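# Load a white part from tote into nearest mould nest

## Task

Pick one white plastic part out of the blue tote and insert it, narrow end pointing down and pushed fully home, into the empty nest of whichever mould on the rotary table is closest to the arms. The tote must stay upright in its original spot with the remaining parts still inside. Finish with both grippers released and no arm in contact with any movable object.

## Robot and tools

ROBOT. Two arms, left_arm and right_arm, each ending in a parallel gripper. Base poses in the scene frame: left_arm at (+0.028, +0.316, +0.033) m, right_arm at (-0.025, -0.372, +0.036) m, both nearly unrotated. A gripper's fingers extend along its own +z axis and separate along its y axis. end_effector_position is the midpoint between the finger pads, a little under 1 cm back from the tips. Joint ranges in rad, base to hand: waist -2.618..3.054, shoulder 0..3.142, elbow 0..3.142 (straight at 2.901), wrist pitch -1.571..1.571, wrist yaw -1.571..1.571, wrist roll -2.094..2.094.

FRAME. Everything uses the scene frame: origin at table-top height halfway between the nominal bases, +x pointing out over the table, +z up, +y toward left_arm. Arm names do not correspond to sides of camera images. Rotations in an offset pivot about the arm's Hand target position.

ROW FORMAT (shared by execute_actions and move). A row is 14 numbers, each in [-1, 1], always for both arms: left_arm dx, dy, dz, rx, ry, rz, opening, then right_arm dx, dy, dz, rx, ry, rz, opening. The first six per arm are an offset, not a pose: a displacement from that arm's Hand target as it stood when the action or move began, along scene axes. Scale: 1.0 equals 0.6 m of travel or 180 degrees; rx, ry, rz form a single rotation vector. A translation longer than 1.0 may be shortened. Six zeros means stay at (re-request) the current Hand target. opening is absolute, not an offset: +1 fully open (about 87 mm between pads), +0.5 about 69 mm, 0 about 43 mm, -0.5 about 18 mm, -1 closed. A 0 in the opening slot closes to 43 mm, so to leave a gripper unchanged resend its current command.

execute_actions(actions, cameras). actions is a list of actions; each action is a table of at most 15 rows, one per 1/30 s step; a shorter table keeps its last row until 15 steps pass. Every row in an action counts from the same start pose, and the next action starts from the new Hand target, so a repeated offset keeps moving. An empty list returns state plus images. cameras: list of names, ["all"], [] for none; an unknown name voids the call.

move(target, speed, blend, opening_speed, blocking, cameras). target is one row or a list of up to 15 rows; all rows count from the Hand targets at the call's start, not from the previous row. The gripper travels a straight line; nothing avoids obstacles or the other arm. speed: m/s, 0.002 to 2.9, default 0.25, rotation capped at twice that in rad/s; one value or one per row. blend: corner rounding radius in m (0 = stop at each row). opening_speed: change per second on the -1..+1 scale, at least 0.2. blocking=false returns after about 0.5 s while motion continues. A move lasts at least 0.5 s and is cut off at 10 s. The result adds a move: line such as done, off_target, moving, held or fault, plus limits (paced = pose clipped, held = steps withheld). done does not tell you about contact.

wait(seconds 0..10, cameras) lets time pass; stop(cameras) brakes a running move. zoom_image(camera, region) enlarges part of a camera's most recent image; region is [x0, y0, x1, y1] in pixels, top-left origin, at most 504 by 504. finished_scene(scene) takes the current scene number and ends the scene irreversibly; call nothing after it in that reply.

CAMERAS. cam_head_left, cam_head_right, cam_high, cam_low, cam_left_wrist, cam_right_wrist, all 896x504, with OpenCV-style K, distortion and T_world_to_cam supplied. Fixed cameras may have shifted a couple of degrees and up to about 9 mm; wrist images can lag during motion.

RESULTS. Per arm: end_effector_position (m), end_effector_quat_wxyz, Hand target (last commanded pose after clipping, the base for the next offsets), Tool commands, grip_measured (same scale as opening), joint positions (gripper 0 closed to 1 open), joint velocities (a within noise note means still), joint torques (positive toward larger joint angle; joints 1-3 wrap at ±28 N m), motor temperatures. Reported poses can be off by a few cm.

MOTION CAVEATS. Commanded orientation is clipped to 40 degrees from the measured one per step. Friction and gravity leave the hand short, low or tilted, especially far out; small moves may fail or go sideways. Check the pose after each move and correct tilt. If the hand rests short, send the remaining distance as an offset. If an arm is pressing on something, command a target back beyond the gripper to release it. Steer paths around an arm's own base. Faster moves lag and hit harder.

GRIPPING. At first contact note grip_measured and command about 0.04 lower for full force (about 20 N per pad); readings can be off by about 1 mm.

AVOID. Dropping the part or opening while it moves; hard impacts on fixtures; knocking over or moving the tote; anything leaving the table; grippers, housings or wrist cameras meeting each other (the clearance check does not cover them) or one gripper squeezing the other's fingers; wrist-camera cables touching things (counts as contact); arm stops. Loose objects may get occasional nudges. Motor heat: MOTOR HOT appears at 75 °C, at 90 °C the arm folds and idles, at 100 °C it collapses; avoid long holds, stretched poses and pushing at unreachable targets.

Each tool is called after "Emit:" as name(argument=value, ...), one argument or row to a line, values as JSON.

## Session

Scene 2 done. Now scene 3.

Emit:
execute_actions(
  actions=[],
)

Scene clock: 0.00 s.
left_arm: end_effector_position=(+0.4068, +0.3011, +0.1317) grip_measured=+1.000 end_effector_quat_wxyz=(+0.679, -0.011, +0.734, -0.005) | right_arm: end_effector_position=(+0.3486, -0.4057, +0.1202) grip_measured=+0.985 end_effector_quat_wxyz=(+0.669, +0.090, +0.736, -0.043)
Joint positions: left_arm=[-0.062 1.517 0.241 1.198 -0.082 -0.028 1] | right_arm=[0.001 1.579 0.217 1.26 0.162 0.074 0.993]
Joint velocities: within noise
Joint torques (N m): no reading
Motor temperatures (°C): left_arm=[28 29 33 28 27 29 28] | right_arm=[29 31 35 28 27 28 31]
Heat: left arm: 33 °C; right arm: 35 °C.
Hand target: left_arm +0.4085, +0.3010, +0.1357; +0.683, -0.011, +0.730, -0.005 | right_arm +0.3517, -0.4058, +0.1280; +0.679, +0.091, +0.728, -0.042
Tool commands: left_gripper/opening=+1.0 right_gripper/opening=+1.0
camera_calibration:
cam_left_wrist: T_world_to_cam=[[0.00186003, -0.999599, 0.0282396, 0.293161], [-0.818279, -0.0177541, -0.574547, 0.435696], [0.574818, -0.0220392, -0.817984, 0.0190765], [0, 0, 0, 1]] pos_world=[0.34501, 0.3012, 0.257654]
cam_right_wrist: T_world_to_cam=[[-0.203582, -0.97783, -0.0490167, -0.323872], [-0.790327, 0.193682, -0.581266, 0.449323], [0.577873, -0.079596, -0.812236, 0.00913891], [0, 0, 0, 1]] pos_world=[0.283896, -0.402991, 0.252724]

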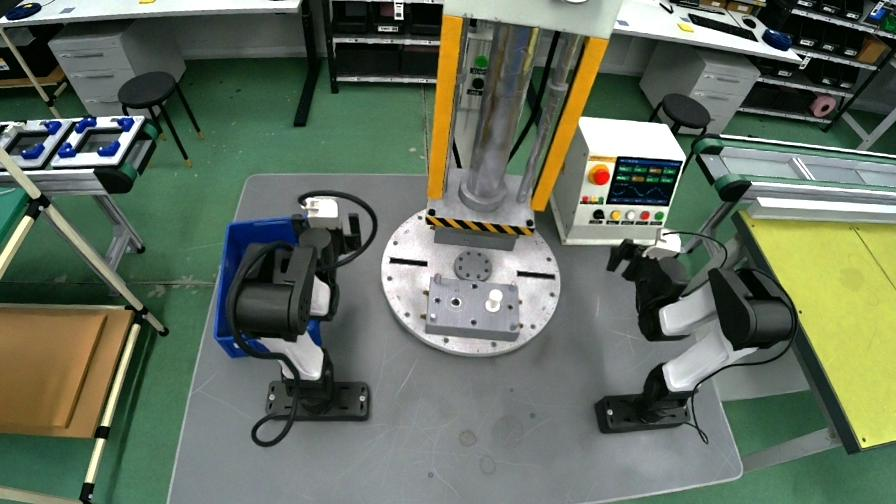

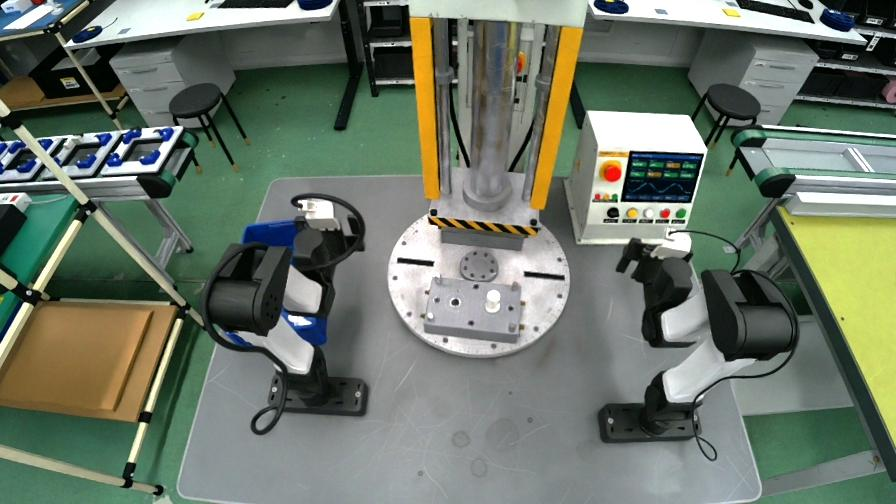

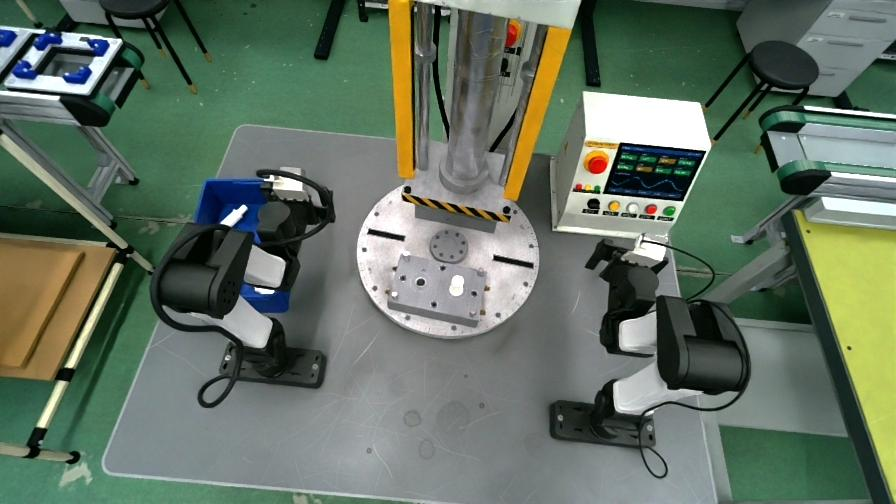

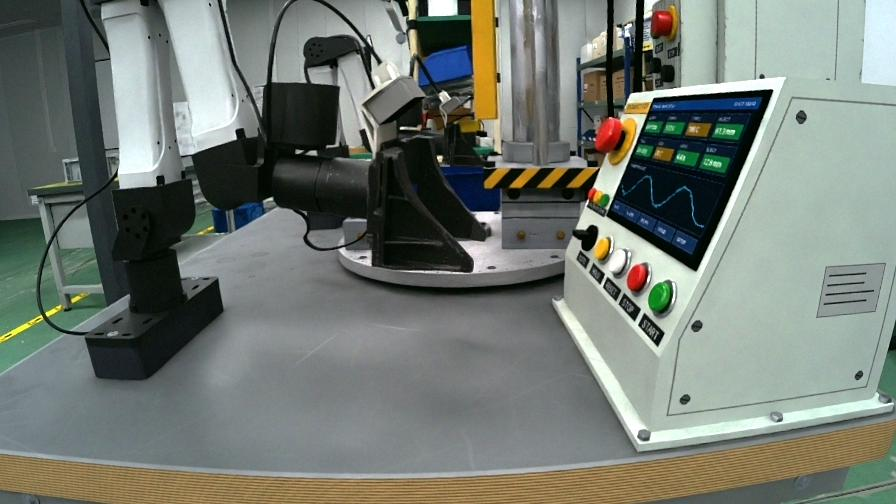

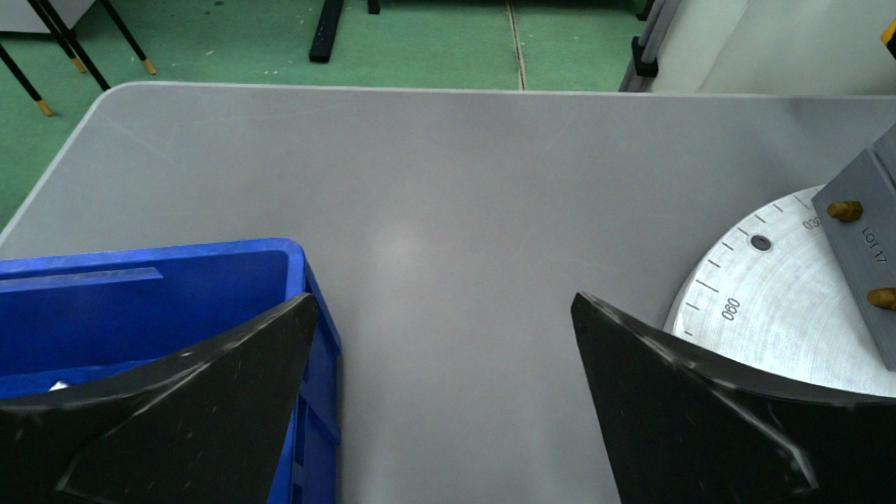

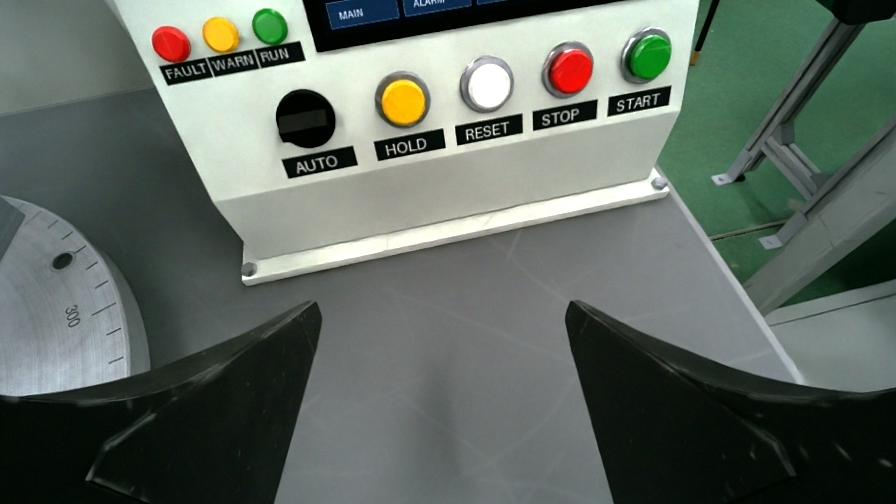

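Emit:
move(
  target=[
    [0, 0, 0.25, 0,0,0, 1, 0,0,0,0,0,0,1],
    [-0.34, 0.2, 0.33, 0,0,0, 1, 0,0,0,0,0,0,1],
  ],
  speed=0.2,
  blend=0.05,
  cameras=["all"],
)

Scene clock: 10.53 s.
left_arm: end_effector_position=(+0.2042, +0.4218, +0.3271) grip_measured=+1.000 end_effector_quat_wxyz=(+0.690, -0.030, +0.723, -0.004) | right_arm: end_effector_position=(+0.3486, -0.4057, +0.1202) grip_measured=+0.985 end_effector_quat_wxyz=(+0.669, +0.090, +0.736, -0.043)
Joint positions: left_arm=[1.549 0.672 0.879 -0.817 1.486 0.559 1] | right_arm=[0.001 1.579 0.217 1.26 0.162 0.074 0.993]
Joint torques (N m): left_arm=[-0.01 1.28 9.89 1.11 0.5 0.17] | right_arm=[-0.43 -4.44 4.63 2.24 0.07 0.01]
Heat: left arm: 35 °C; right arm: 36 °C.
Hand target: left_arm +0.2045, +0.4210, +0.3337; +0.683, -0.011, +0.730, -0.005 | right_arm +0.3517, -0.4058, +0.1280; +0.679, +0.091, +0.728, -0.042
Off the commanded pose: left_arm 0.007 m, 3 deg | right_arm 0.008 m, 1 deg.
move: off_target (left_arm)
camera_calibration:
cam_left_wrist: T_world_to_cam=[[0.0307008, -0.998003, 0.0552091, 0.39332], [-0.799386, -0.0576744, -0.598043, 0.404933], [0.600032, -0.025773, -0.79956, 0.288456], [0, 0, 0, 1]] pos_world=[0.13854, 0.423323, 0.451091]
cam_right_wrist: T_world_to_cam=[[-0.203582, -0.97783, -0.0490167, -0.323872], [-0.790327, 0.193682, -0.581266, 0.449323], [0.577873, -0.079596, -0.812236, 0.00913891], [0, 0, 0, 1]] pos_world=[0.283896, -0.402991, 0.252724]

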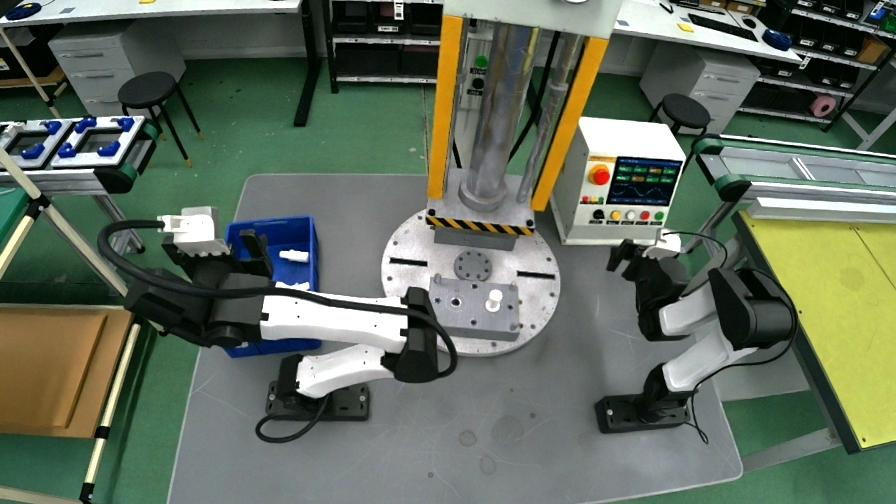

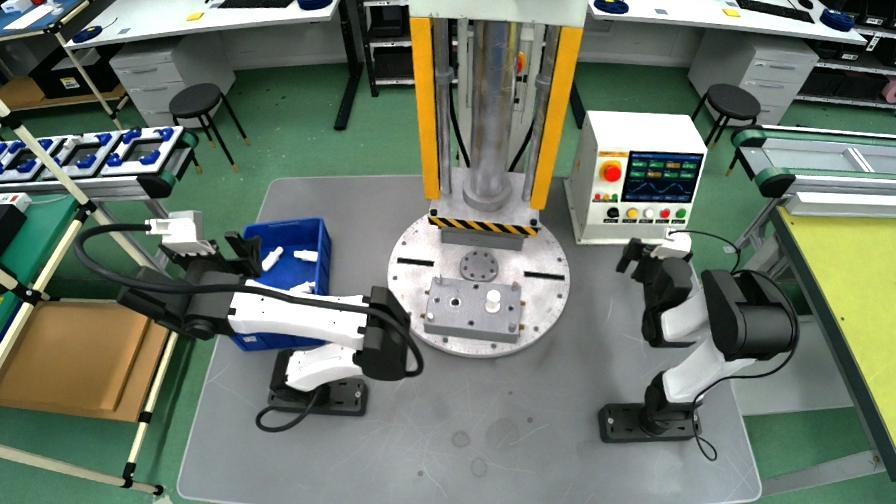

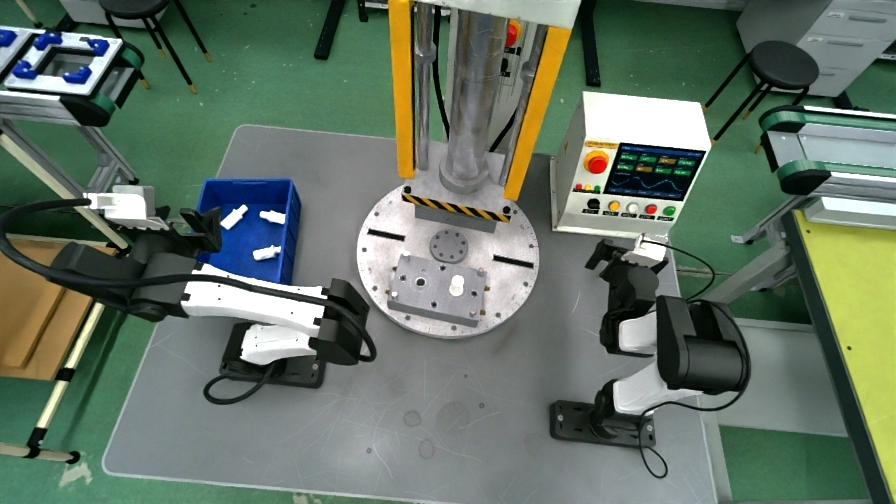

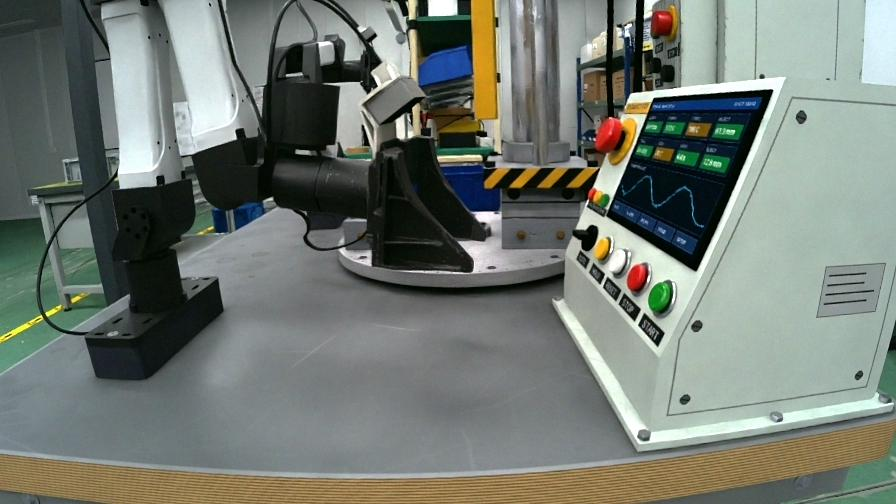

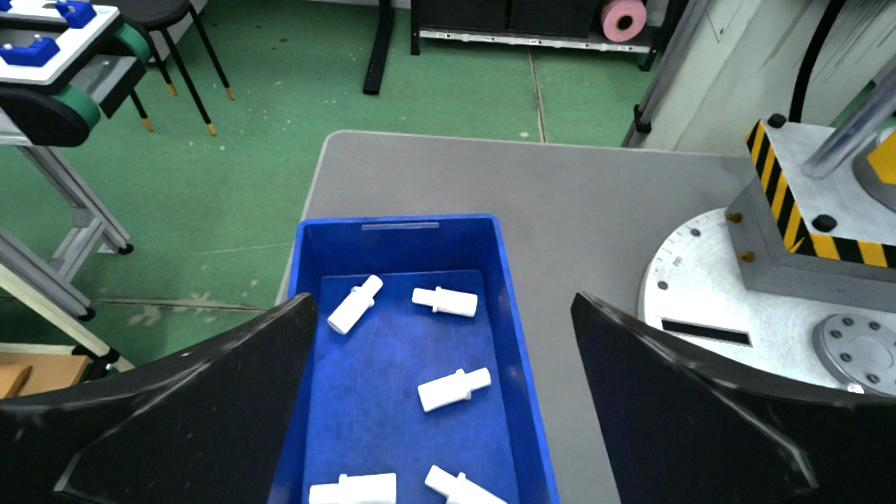

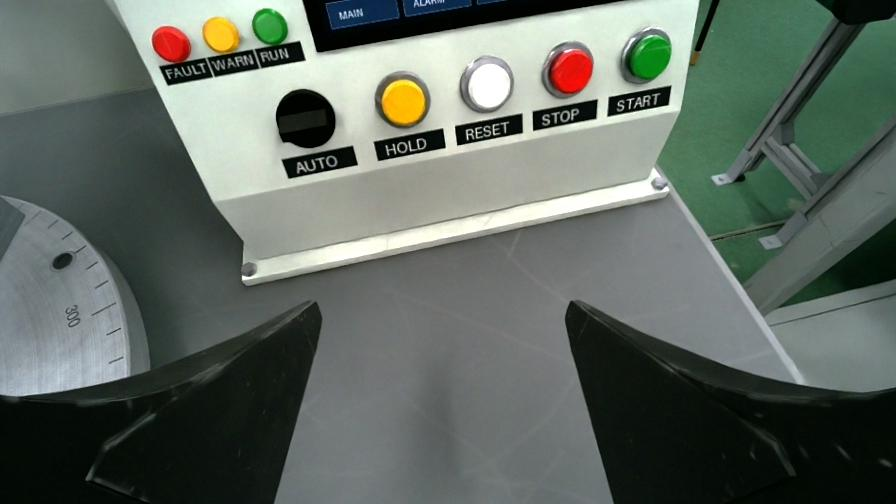

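Emit:
zoom_image(
  camera="cam_left_wrist",
  region=[380, 340, 520, 440],
)

Emit:
zoom_image(
  camera="cam_left_wrist",
  region=[280, 200, 580, 504],
)

Scaled by 3.600 from the camera's 896x504 image, which has a finer 1280x720 frame.

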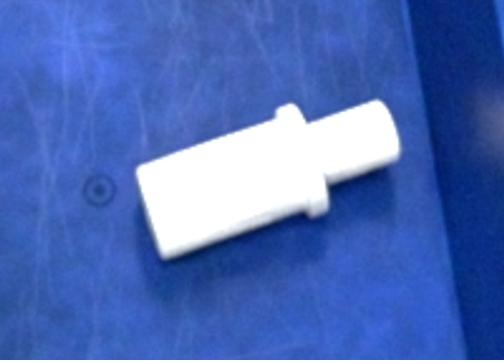

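Scaled by 1.658 from the camera's 896x504 image, which has a finer 1280x720 frame.

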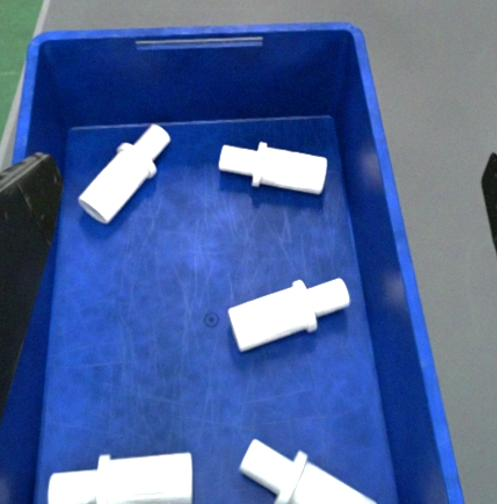

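Emit:
move(
  target=[0.1347, -0.0248, -0.19, -0.3760, 0.2651, 0.5150, 1, 0,0,0,0,0,0,1],
  speed=0.25,
  cameras=["cam_left_wrist","cam_high","cam_head_left"],
)

Scene clock: 161.83 s.
left_arm: end_effector_position=(+0.2823, +0.4041, +0.2165) grip_measured=+1.000 end_effector_quat_wxyz=(-0.075, +0.810, -0.572, -0.100) | right_arm: end_effector_position=(+0.3486, -0.4057, +0.1202) grip_measured=+0.985 end_effector_quat_wxyz=(+0.669, +0.090, +0.736, -0.043)
Joint positions: left_arm=[0.333 1.584 1.587 -1.572 -0.25 -1.591 1] | right_arm=[0.001 1.579 0.217 1.26 0.162 0.074 0.993]
Joint torques (N m): left_arm=[1.35 -4.25 9.47 0.16 -0.09 -0.09] | right_arm=[-0.31 -4.46 4.63 2.25 0.07 -0.01]
Motor temperatures (°C): left_arm=[28 29 42 32 28 29 28] | right_arm=[29 34 38 39 27 28 31]
Heat: left arm: 42 °C; right arm: 39 °C.
Hand target: left_arm +0.2854, +0.4060, +0.2197; -0.070, +0.817, -0.564, -0.100 | right_arm +0.3517, -0.4058, +0.1280; +0.679, +0.091, +0.728, -0.042
Off the commanded pose: left_arm 0.005 m, 1 deg | right_arm 0.008 m, 1 deg.
joint sent to its limit (left arm) — joint 4 (wrist pitch), lower limit. The joint targets still meet the commanded pose.
move: done
camera_calibration:
cam_left_wrist: T_world_to_cam=[[0.941181, 0.337534, 0.0158113, -0.4089], [0.26383, -0.763291, 0.589729, 0.128023], [0.211122, -0.55087, -0.807446, 0.476374], [0, 0, 0, 1]] pos_world=[0.250499, 0.498156, 0.315613]
Images, in order (width x height): cam_head_left 896x504, cam_high 896x504, cam_left_wrist 896x504.

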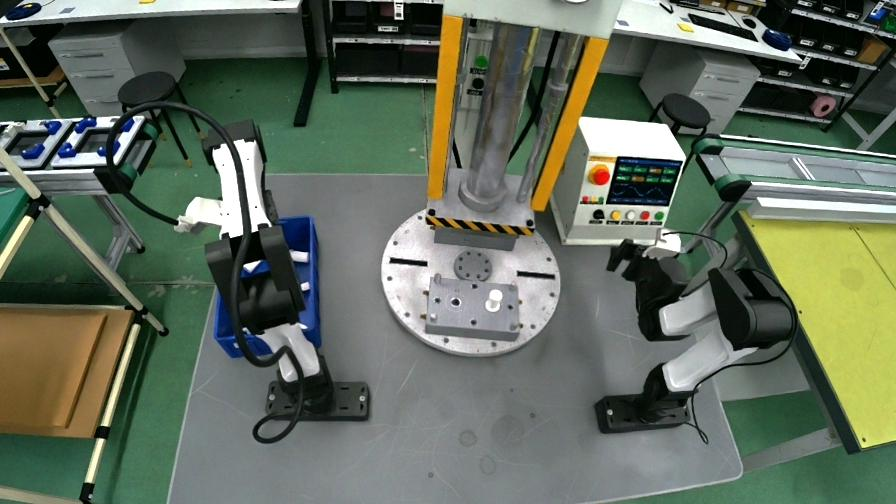

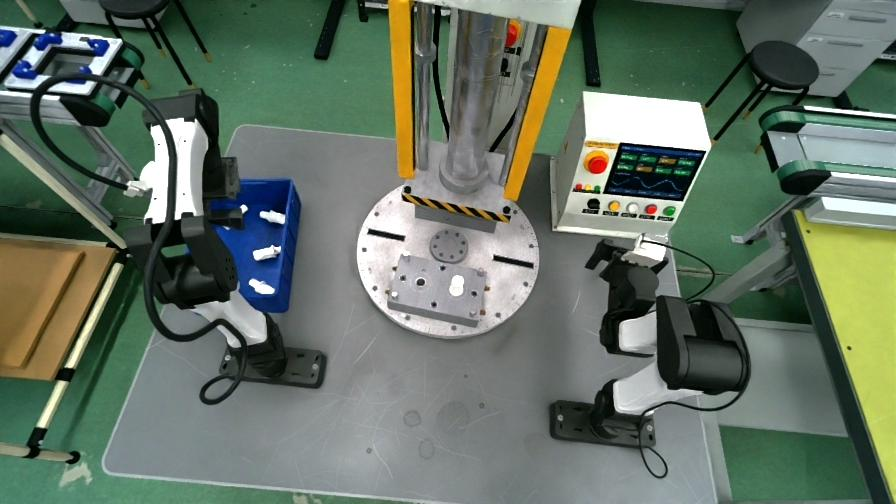

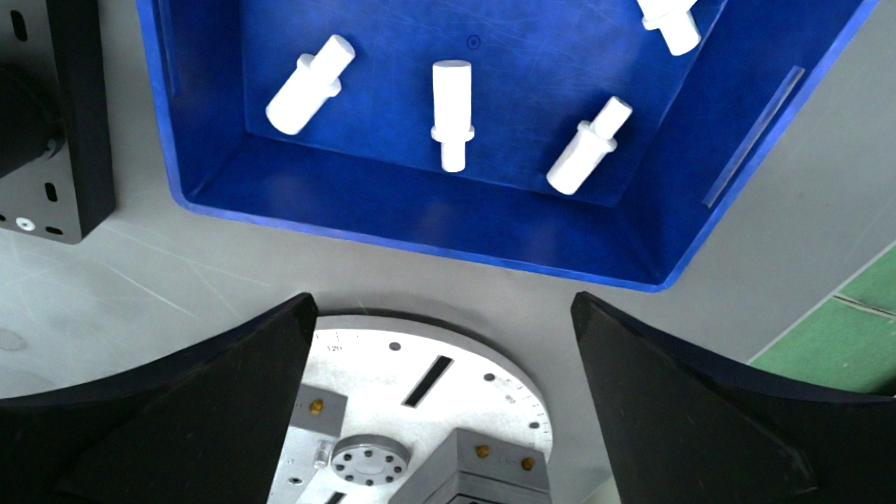

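Emit:
move(
  target=[0.0062, 0.0077, -0.22, 0, 0, 0, 1, 0,0,0,0,0,0,1],
  speed=0.15,
  cameras=["cam_left_wrist","cam_high"],
)

Scene clock: 192.67 s.
left_arm: end_effector_position=(+0.2904, +0.4093, +0.0939) grip_measured=+1.000 end_effector_quat_wxyz=(-0.076, +0.814, -0.568, -0.097) | right_arm: end_effector_position=(+0.3486, -0.4057, +0.1202) grip_measured=+0.985 end_effector_quat_wxyz=(+0.669, +0.090, +0.736, -0.043)
Joint positions: left_arm=[0.343 1.614 1.127 -1.075 -0.248 -1.591 1] | right_arm=[0.001 1.579 0.217 1.26 0.162 0.074 0.993]
Joint torques (N m): left_arm=[1.39 -4.49 6.09 0.36 -0.09 -0.04] | right_arm=[-0.29 -4.37 4.52 2.22 0.07 -0.02]
Heat: left arm: 43 °C; right arm: 40 °C.
Hand target: left_arm +0.2891, +0.4107, +0.0877; -0.070, +0.817, -0.563, -0.100 | right_arm +0.3517, -0.4058, +0.1280; +0.679, +0.091, +0.728, -0.042
Off the commanded pose: left_arm 0.006 m, 1 deg | right_arm 0.008 m, 1 deg.
move: done
camera_calibration:
cam_left_wrist: T_world_to_cam=[[0.937532, 0.347177, 0.0223918, -0.419842], [0.267581, -0.760728, 0.591349, 0.199901], [0.222337, -0.548417, -0.806105, 0.374059], [0, 0, 0, 1]] pos_world=[0.256959, 0.502969, 0.19272]
Images, in order (width x height): cam_high 896x504, cam_left_wrist 896x504.

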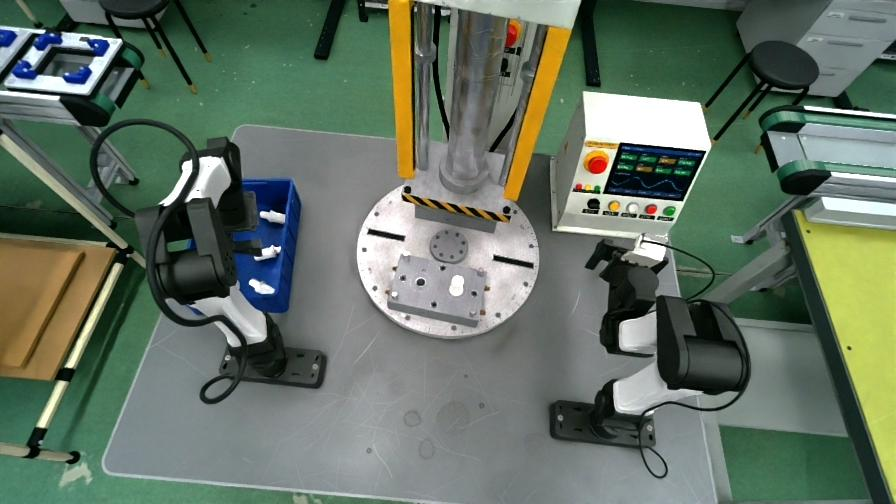

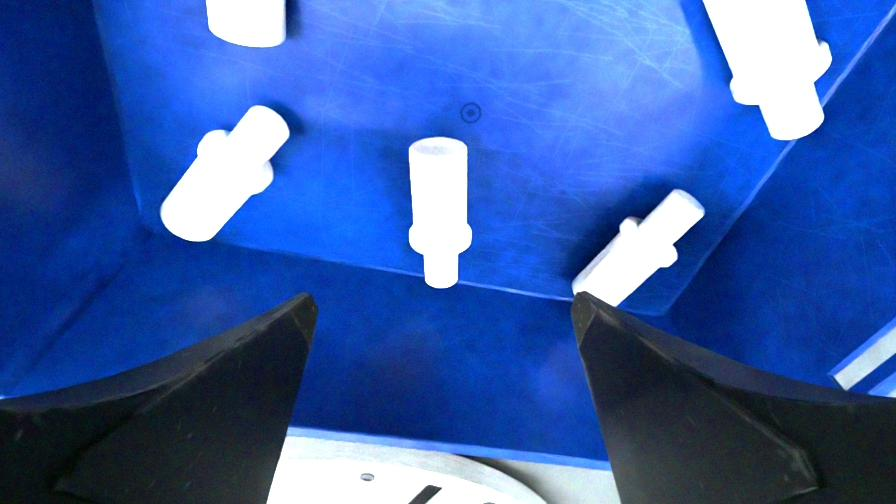

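Emit:
move(
  target=[-0.001, 0.0008, -0.0962, 0.0208, 0.0079, 0, 1, 0,0,0,0,0,0,1],
  speed=0.08,
  cameras=["cam_left_wrist","cam_high","cam_low","cam_head_left"],
)

Emit:
zoom_image(
  camera="cam_low",
  region=[300, 60, 500, 260],
)

Emit:
zoom_image(
  camera="cam_head_left",
  region=[170, 160, 350, 380],
)

Scene clock: 228.90 s.
left_arm: end_effector_position=(+0.2910, +0.4101, +0.0365) grip_measured=+1.000 end_effector_quat_wxyz=(-0.087, +0.814, -0.563, -0.116) | right_arm: end_effector_position=(+0.3486, -0.4057, +0.1202) grip_measured=+0.985 end_effector_quat_wxyz=(+0.669, +0.090, +0.736, -0.043)
Joint positions: left_arm=[0.317 1.704 0.98 -0.852 -0.292 -1.627 1] | right_arm=[0.001 1.579 0.217 1.26 0.162 0.074 0.993]
Joint torques (N m): left_arm=[0.05 -4.67 5.46 0.33 -0.39 -0.12] | right_arm=[-0.32 -4.4 4.59 2.23 0.07 0]
Heat: left arm: 41 °C; right arm: 41 °C.
Hand target: left_arm +0.2885, +0.4112, +0.0301; -0.089, +0.813, -0.561, -0.129 | right_arm +0.3517, -0.4058, +0.1280; +0.679, +0.091, +0.728, -0.042
Off the commanded pose: left_arm 0.007 m, 1 deg | right_arm 0.008 m, 1 deg.
move: done
camera_calibration:
cam_left_wrist: T_world_to_cam=[[0.934838, 0.354466, 0.020773, -0.421505], [0.284014, -0.78158, 0.555399, 0.239468], [0.213106, -0.513308, -0.831324, 0.317397], [0, 0, 0, 1]] pos_world=[0.258387, 0.499496, 0.139616]
Images, in order (width x height): cam_head_left 896x504, cam_high 896x504, cam_low 896x504, cam_left_wrist 896x504.

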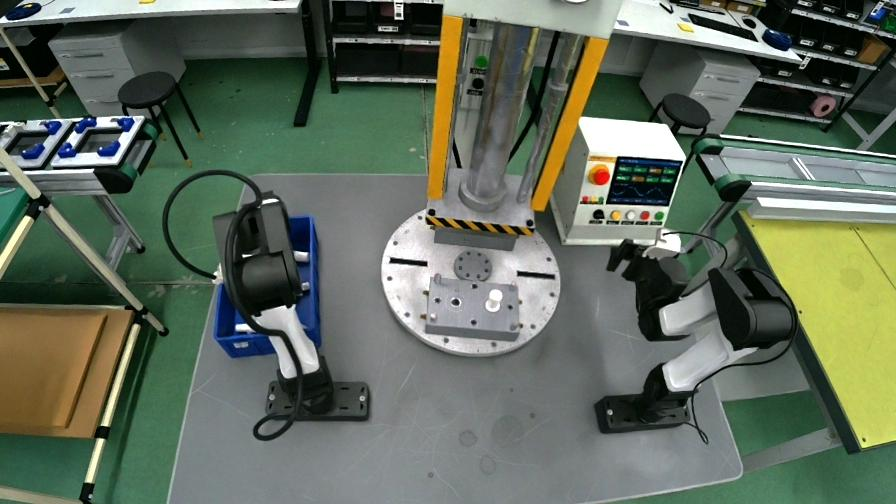

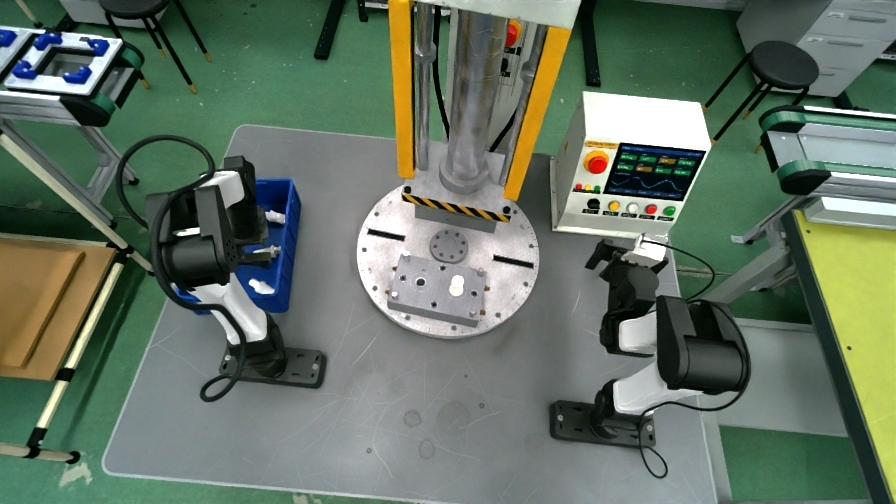

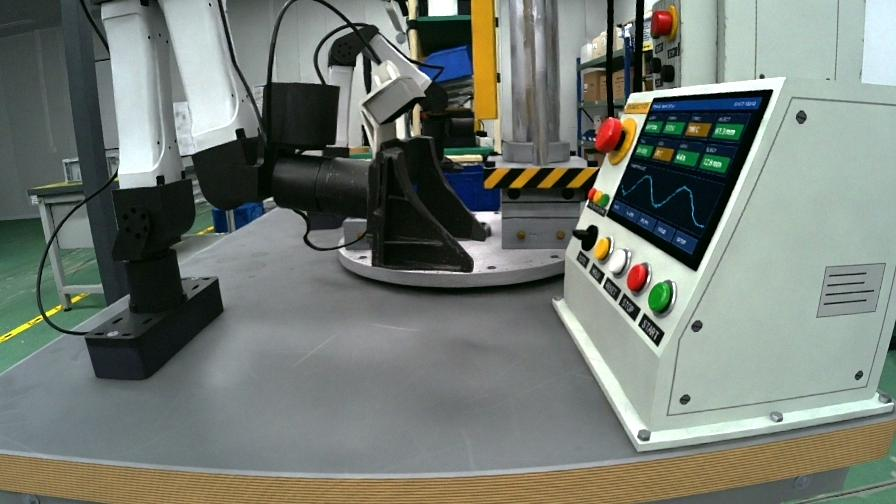

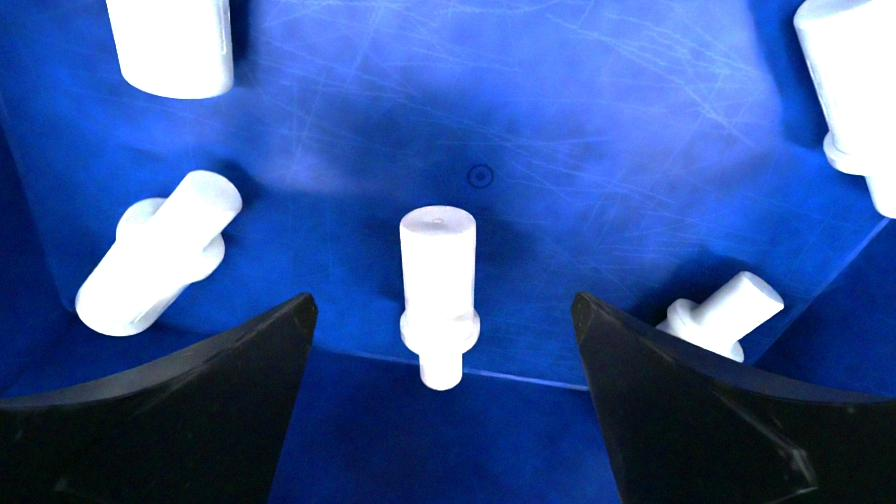

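Scaled by 2.520 from the camera's 896x504 image, which has a finer 1280x720 frame.

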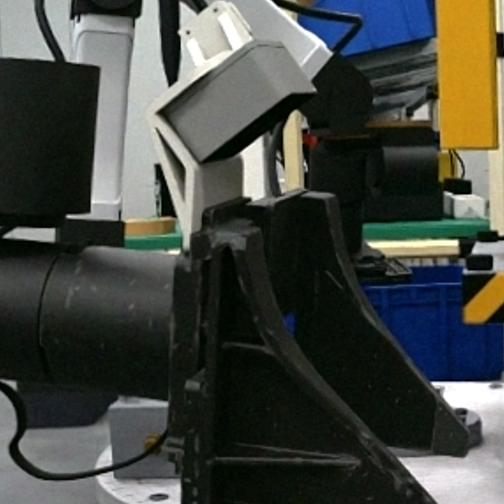

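Scaled by 2.291 from the camera's 896x504 image, which has a finer 1280x720 frame.

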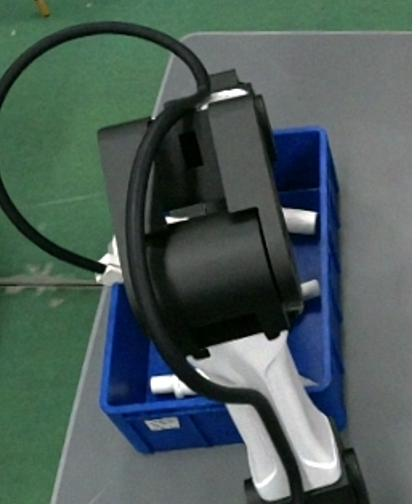

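Emit:
zoom_image(
  camera="cam_high",
  region=[110, 130, 310, 320],
)

Emit:
execute_actions(
  actions=[],
  cameras=["cam_head_right", "cam_left_wrist"],
)

Emit:
zoom_image(
  camera="cam_head_right",
  region=[180, 180, 350, 370],
)

Scaled by 2.520 from the camera's 896x504 image, which has a finer 1280x720 frame.

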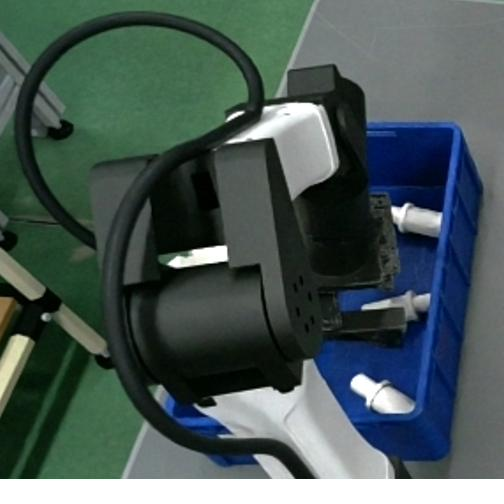

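Scene clock: 244.23 s.
left_arm: end_effector_position=(+0.2911, +0.4102, +0.0365) grip_measured=+1.000 end_effector_quat_wxyz=(-0.088, +0.814, -0.563, -0.116) | right_arm: end_effector_position=(+0.3486, -0.4057, +0.1202) grip_measured=+0.985 end_effector_quat_wxyz=(+0.669, +0.090, +0.736, -0.043)
Joint positions: left_arm=[0.317 1.704 0.98 -0.851 -0.292 -1.627 1] | right_arm=[0.001 1.579 0.217 1.26 0.162 0.074 0.993]
Joint velocities: within noise
Joint torques (N m): left_arm=[0.1 -4.66 5.48 0.34 -0.38 -0.11] | right_arm=[-0.38 -4.38 4.51 2.21 0.06 0]
Motor temperatures (°C): left_arm=[28 32 40 29 28 29 28] | right_arm=[29 35 38 41 27 28 31]
Heat: left arm: 40 °C; right arm: 41 °C.
Hand target: left_arm +0.2885, +0.4112, +0.0301; -0.089, +0.813, -0.561, -0.129 | right_arm +0.3517, -0.4058, +0.1280; +0.679, +0.091, +0.728, -0.042
Tool commands: left_gripper/opening=+1.0 right_gripper/opening=+1.0
Off the commanded pose: left_arm 0.007 m, 1 deg | right_arm 0.008 m, 1 deg.
camera_calibration:
cam_left_wrist: T_world_to_cam=[[0.934823, 0.354484, 0.0211397, -0.421656], [0.283838, -0.781641, 0.555403, 0.239515], [0.213405, -0.513203, -0.831313, 0.317244], [0, 0, 0, 1]] pos_world=[0.258489, 0.499496, 0.139616]
Images, in order (width x height): cam_head_right 896x504, cam_left_wrist 896x504.

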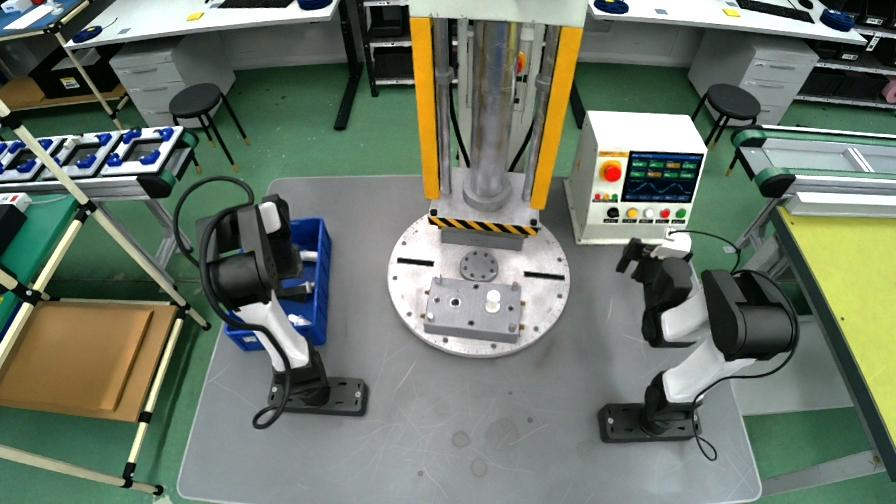

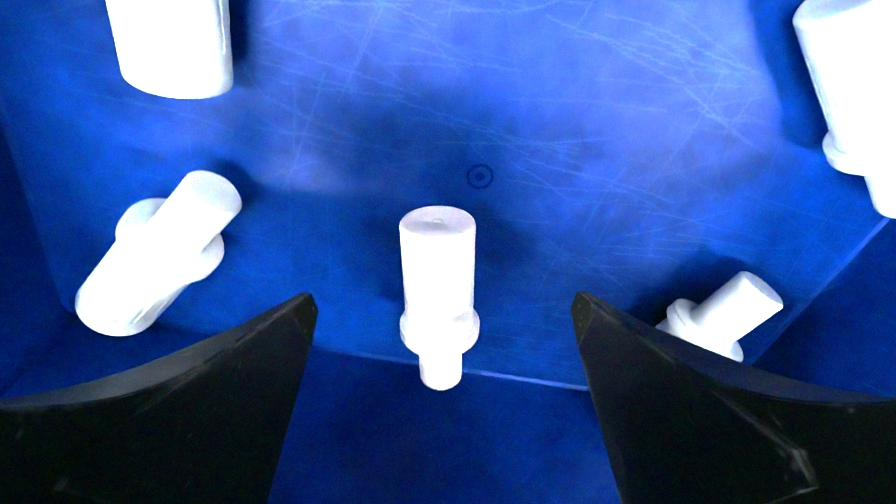

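Scaled by 2.653 from the camera's 896x504 image, which has a finer 1280x720 frame.

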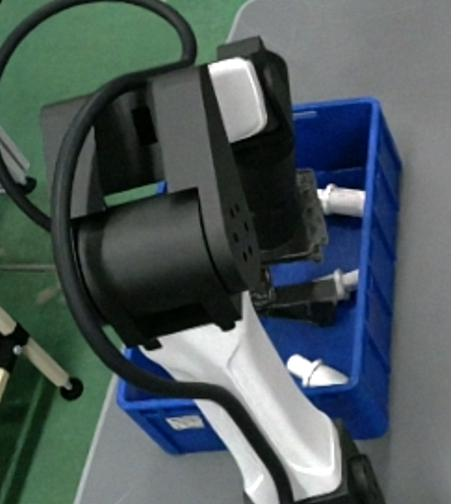

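Emit:
move(
  target=[-0.0025, 0.0005, -0.0293, 0, 0, 0, 1, 0,0,0,0,0,0,1],
  speed=0.05,
  cameras=["cam_left_wrist"],
)

Scene clock: 260.30 s.
left_arm: end_effector_position=(+0.2907, +0.4102, +0.0193) grip_measured=+1.000 end_effector_quat_wxyz=(-0.089, +0.814, -0.563, -0.116) | right_arm: end_effector_position=(+0.3486, -0.4057, +0.1202) grip_measured=+0.985 end_effector_quat_wxyz=(+0.669, +0.090, +0.736, -0.043)
Joint positions: left_arm=[0.317 1.735 0.939 -0.776 -0.292 -1.627 1] | right_arm=[0.001 1.579 0.217 1.26 0.162 0.074 0.993]
Joint velocities: left_arm=[within noise] | right_arm=[-0.007 -0.012 0.002 0.007 -0.051 0.022 -0.062]
Joint torques (N m): left_arm=[0.24 -4.67 5.15 0.35 -0.38 -0.09] | right_arm=[-0.31 -4.45 4.52 2.26 0.07 0]
Heat: left arm: 40 °C; right arm: 42 °C.
Hand target: left_arm +0.2871, +0.4115, +0.0125; -0.089, +0.813, -0.561, -0.129 | right_arm +0.3517, -0.4058, +0.1280; +0.679, +0.091, +0.728, -0.042
Off the commanded pose: left_arm 0.008 m, 2 deg | right_arm 0.008 m, 1 deg.
move: done
camera_calibration:
cam_left_wrist: T_world_to_cam=[[0.934763, 0.354491, 0.0235441, -0.420959], [0.282742, -0.782418, 0.554869, 0.249765], [0.215118, -0.512014, -0.831604, 0.302056], [0, 0, 0, 1]] pos_world=[0.2579, 0.499304, 0.122515]
Images, in order (width x height): cam_left_wrist 896x504.

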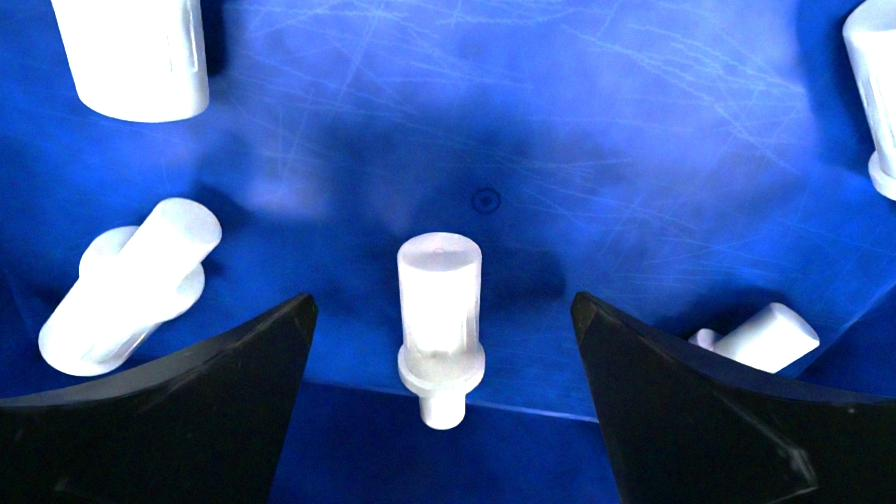

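Emit:
move(
  target=[0, 0, 0.004, 0, 0, 0, -0.46, 0,0,0,0,0,0,1],
  opening_speed=0.4,
  cameras=["cam_left_wrist"],
)

Scene clock: 277.83 s.
left_arm: end_effector_position=(+0.2908, +0.4102, +0.0193) grip_measured=-0.345 end_effector_quat_wxyz=(-0.089, +0.814, -0.563, -0.115) | right_arm: end_effector_position=(+0.3486, -0.4057, +0.1202) grip_measured=+0.985 end_effector_quat_wxyz=(+0.669, +0.090, +0.736, -0.043)
Joint positions: left_arm=[0.317 1.735 0.939 -0.776 -0.292 -1.627 0.327] | right_arm=[0.001 1.579 0.217 1.26 0.162 0.074 0.993]
Joint torques (N m): left_arm=[0.27 -5.03 5.63 0.25 -0.37 -0.09] | right_arm=[-0.31 -4.44 4.51 2.25 0.06 0]
Heat: left arm: 40 °C; right arm: 42 °C.
Hand target: left_arm +0.2870, +0.4115, +0.0149; -0.089, +0.813, -0.561, -0.129 | right_arm +0.3517, -0.4058, +0.1280; +0.679, +0.091, +0.728, -0.042
Off the commanded pose: left_arm 0.006 m, 2 deg | right_arm 0.008 m, 1 deg.
move: done
camera_calibration:
cam_left_wrist: T_world_to_cam=[[0.934757, 0.354482, 0.0239302, -0.421002], [0.282534, -0.782491, 0.554872, 0.249855], [0.215417, -0.511909, -0.831592, 0.301925], [0, 0, 0, 1]] pos_world=[0.257902, 0.499305, 0.122515]
Images, in order (width x height): cam_left_wrist 896x504.

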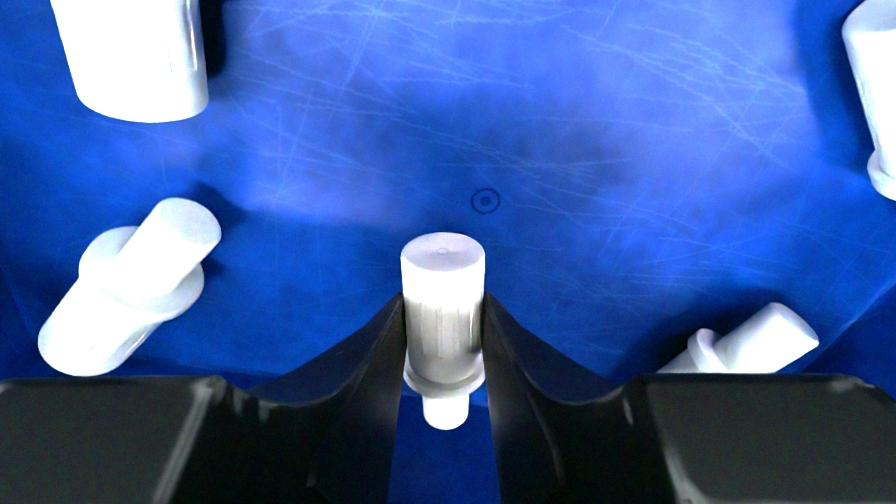

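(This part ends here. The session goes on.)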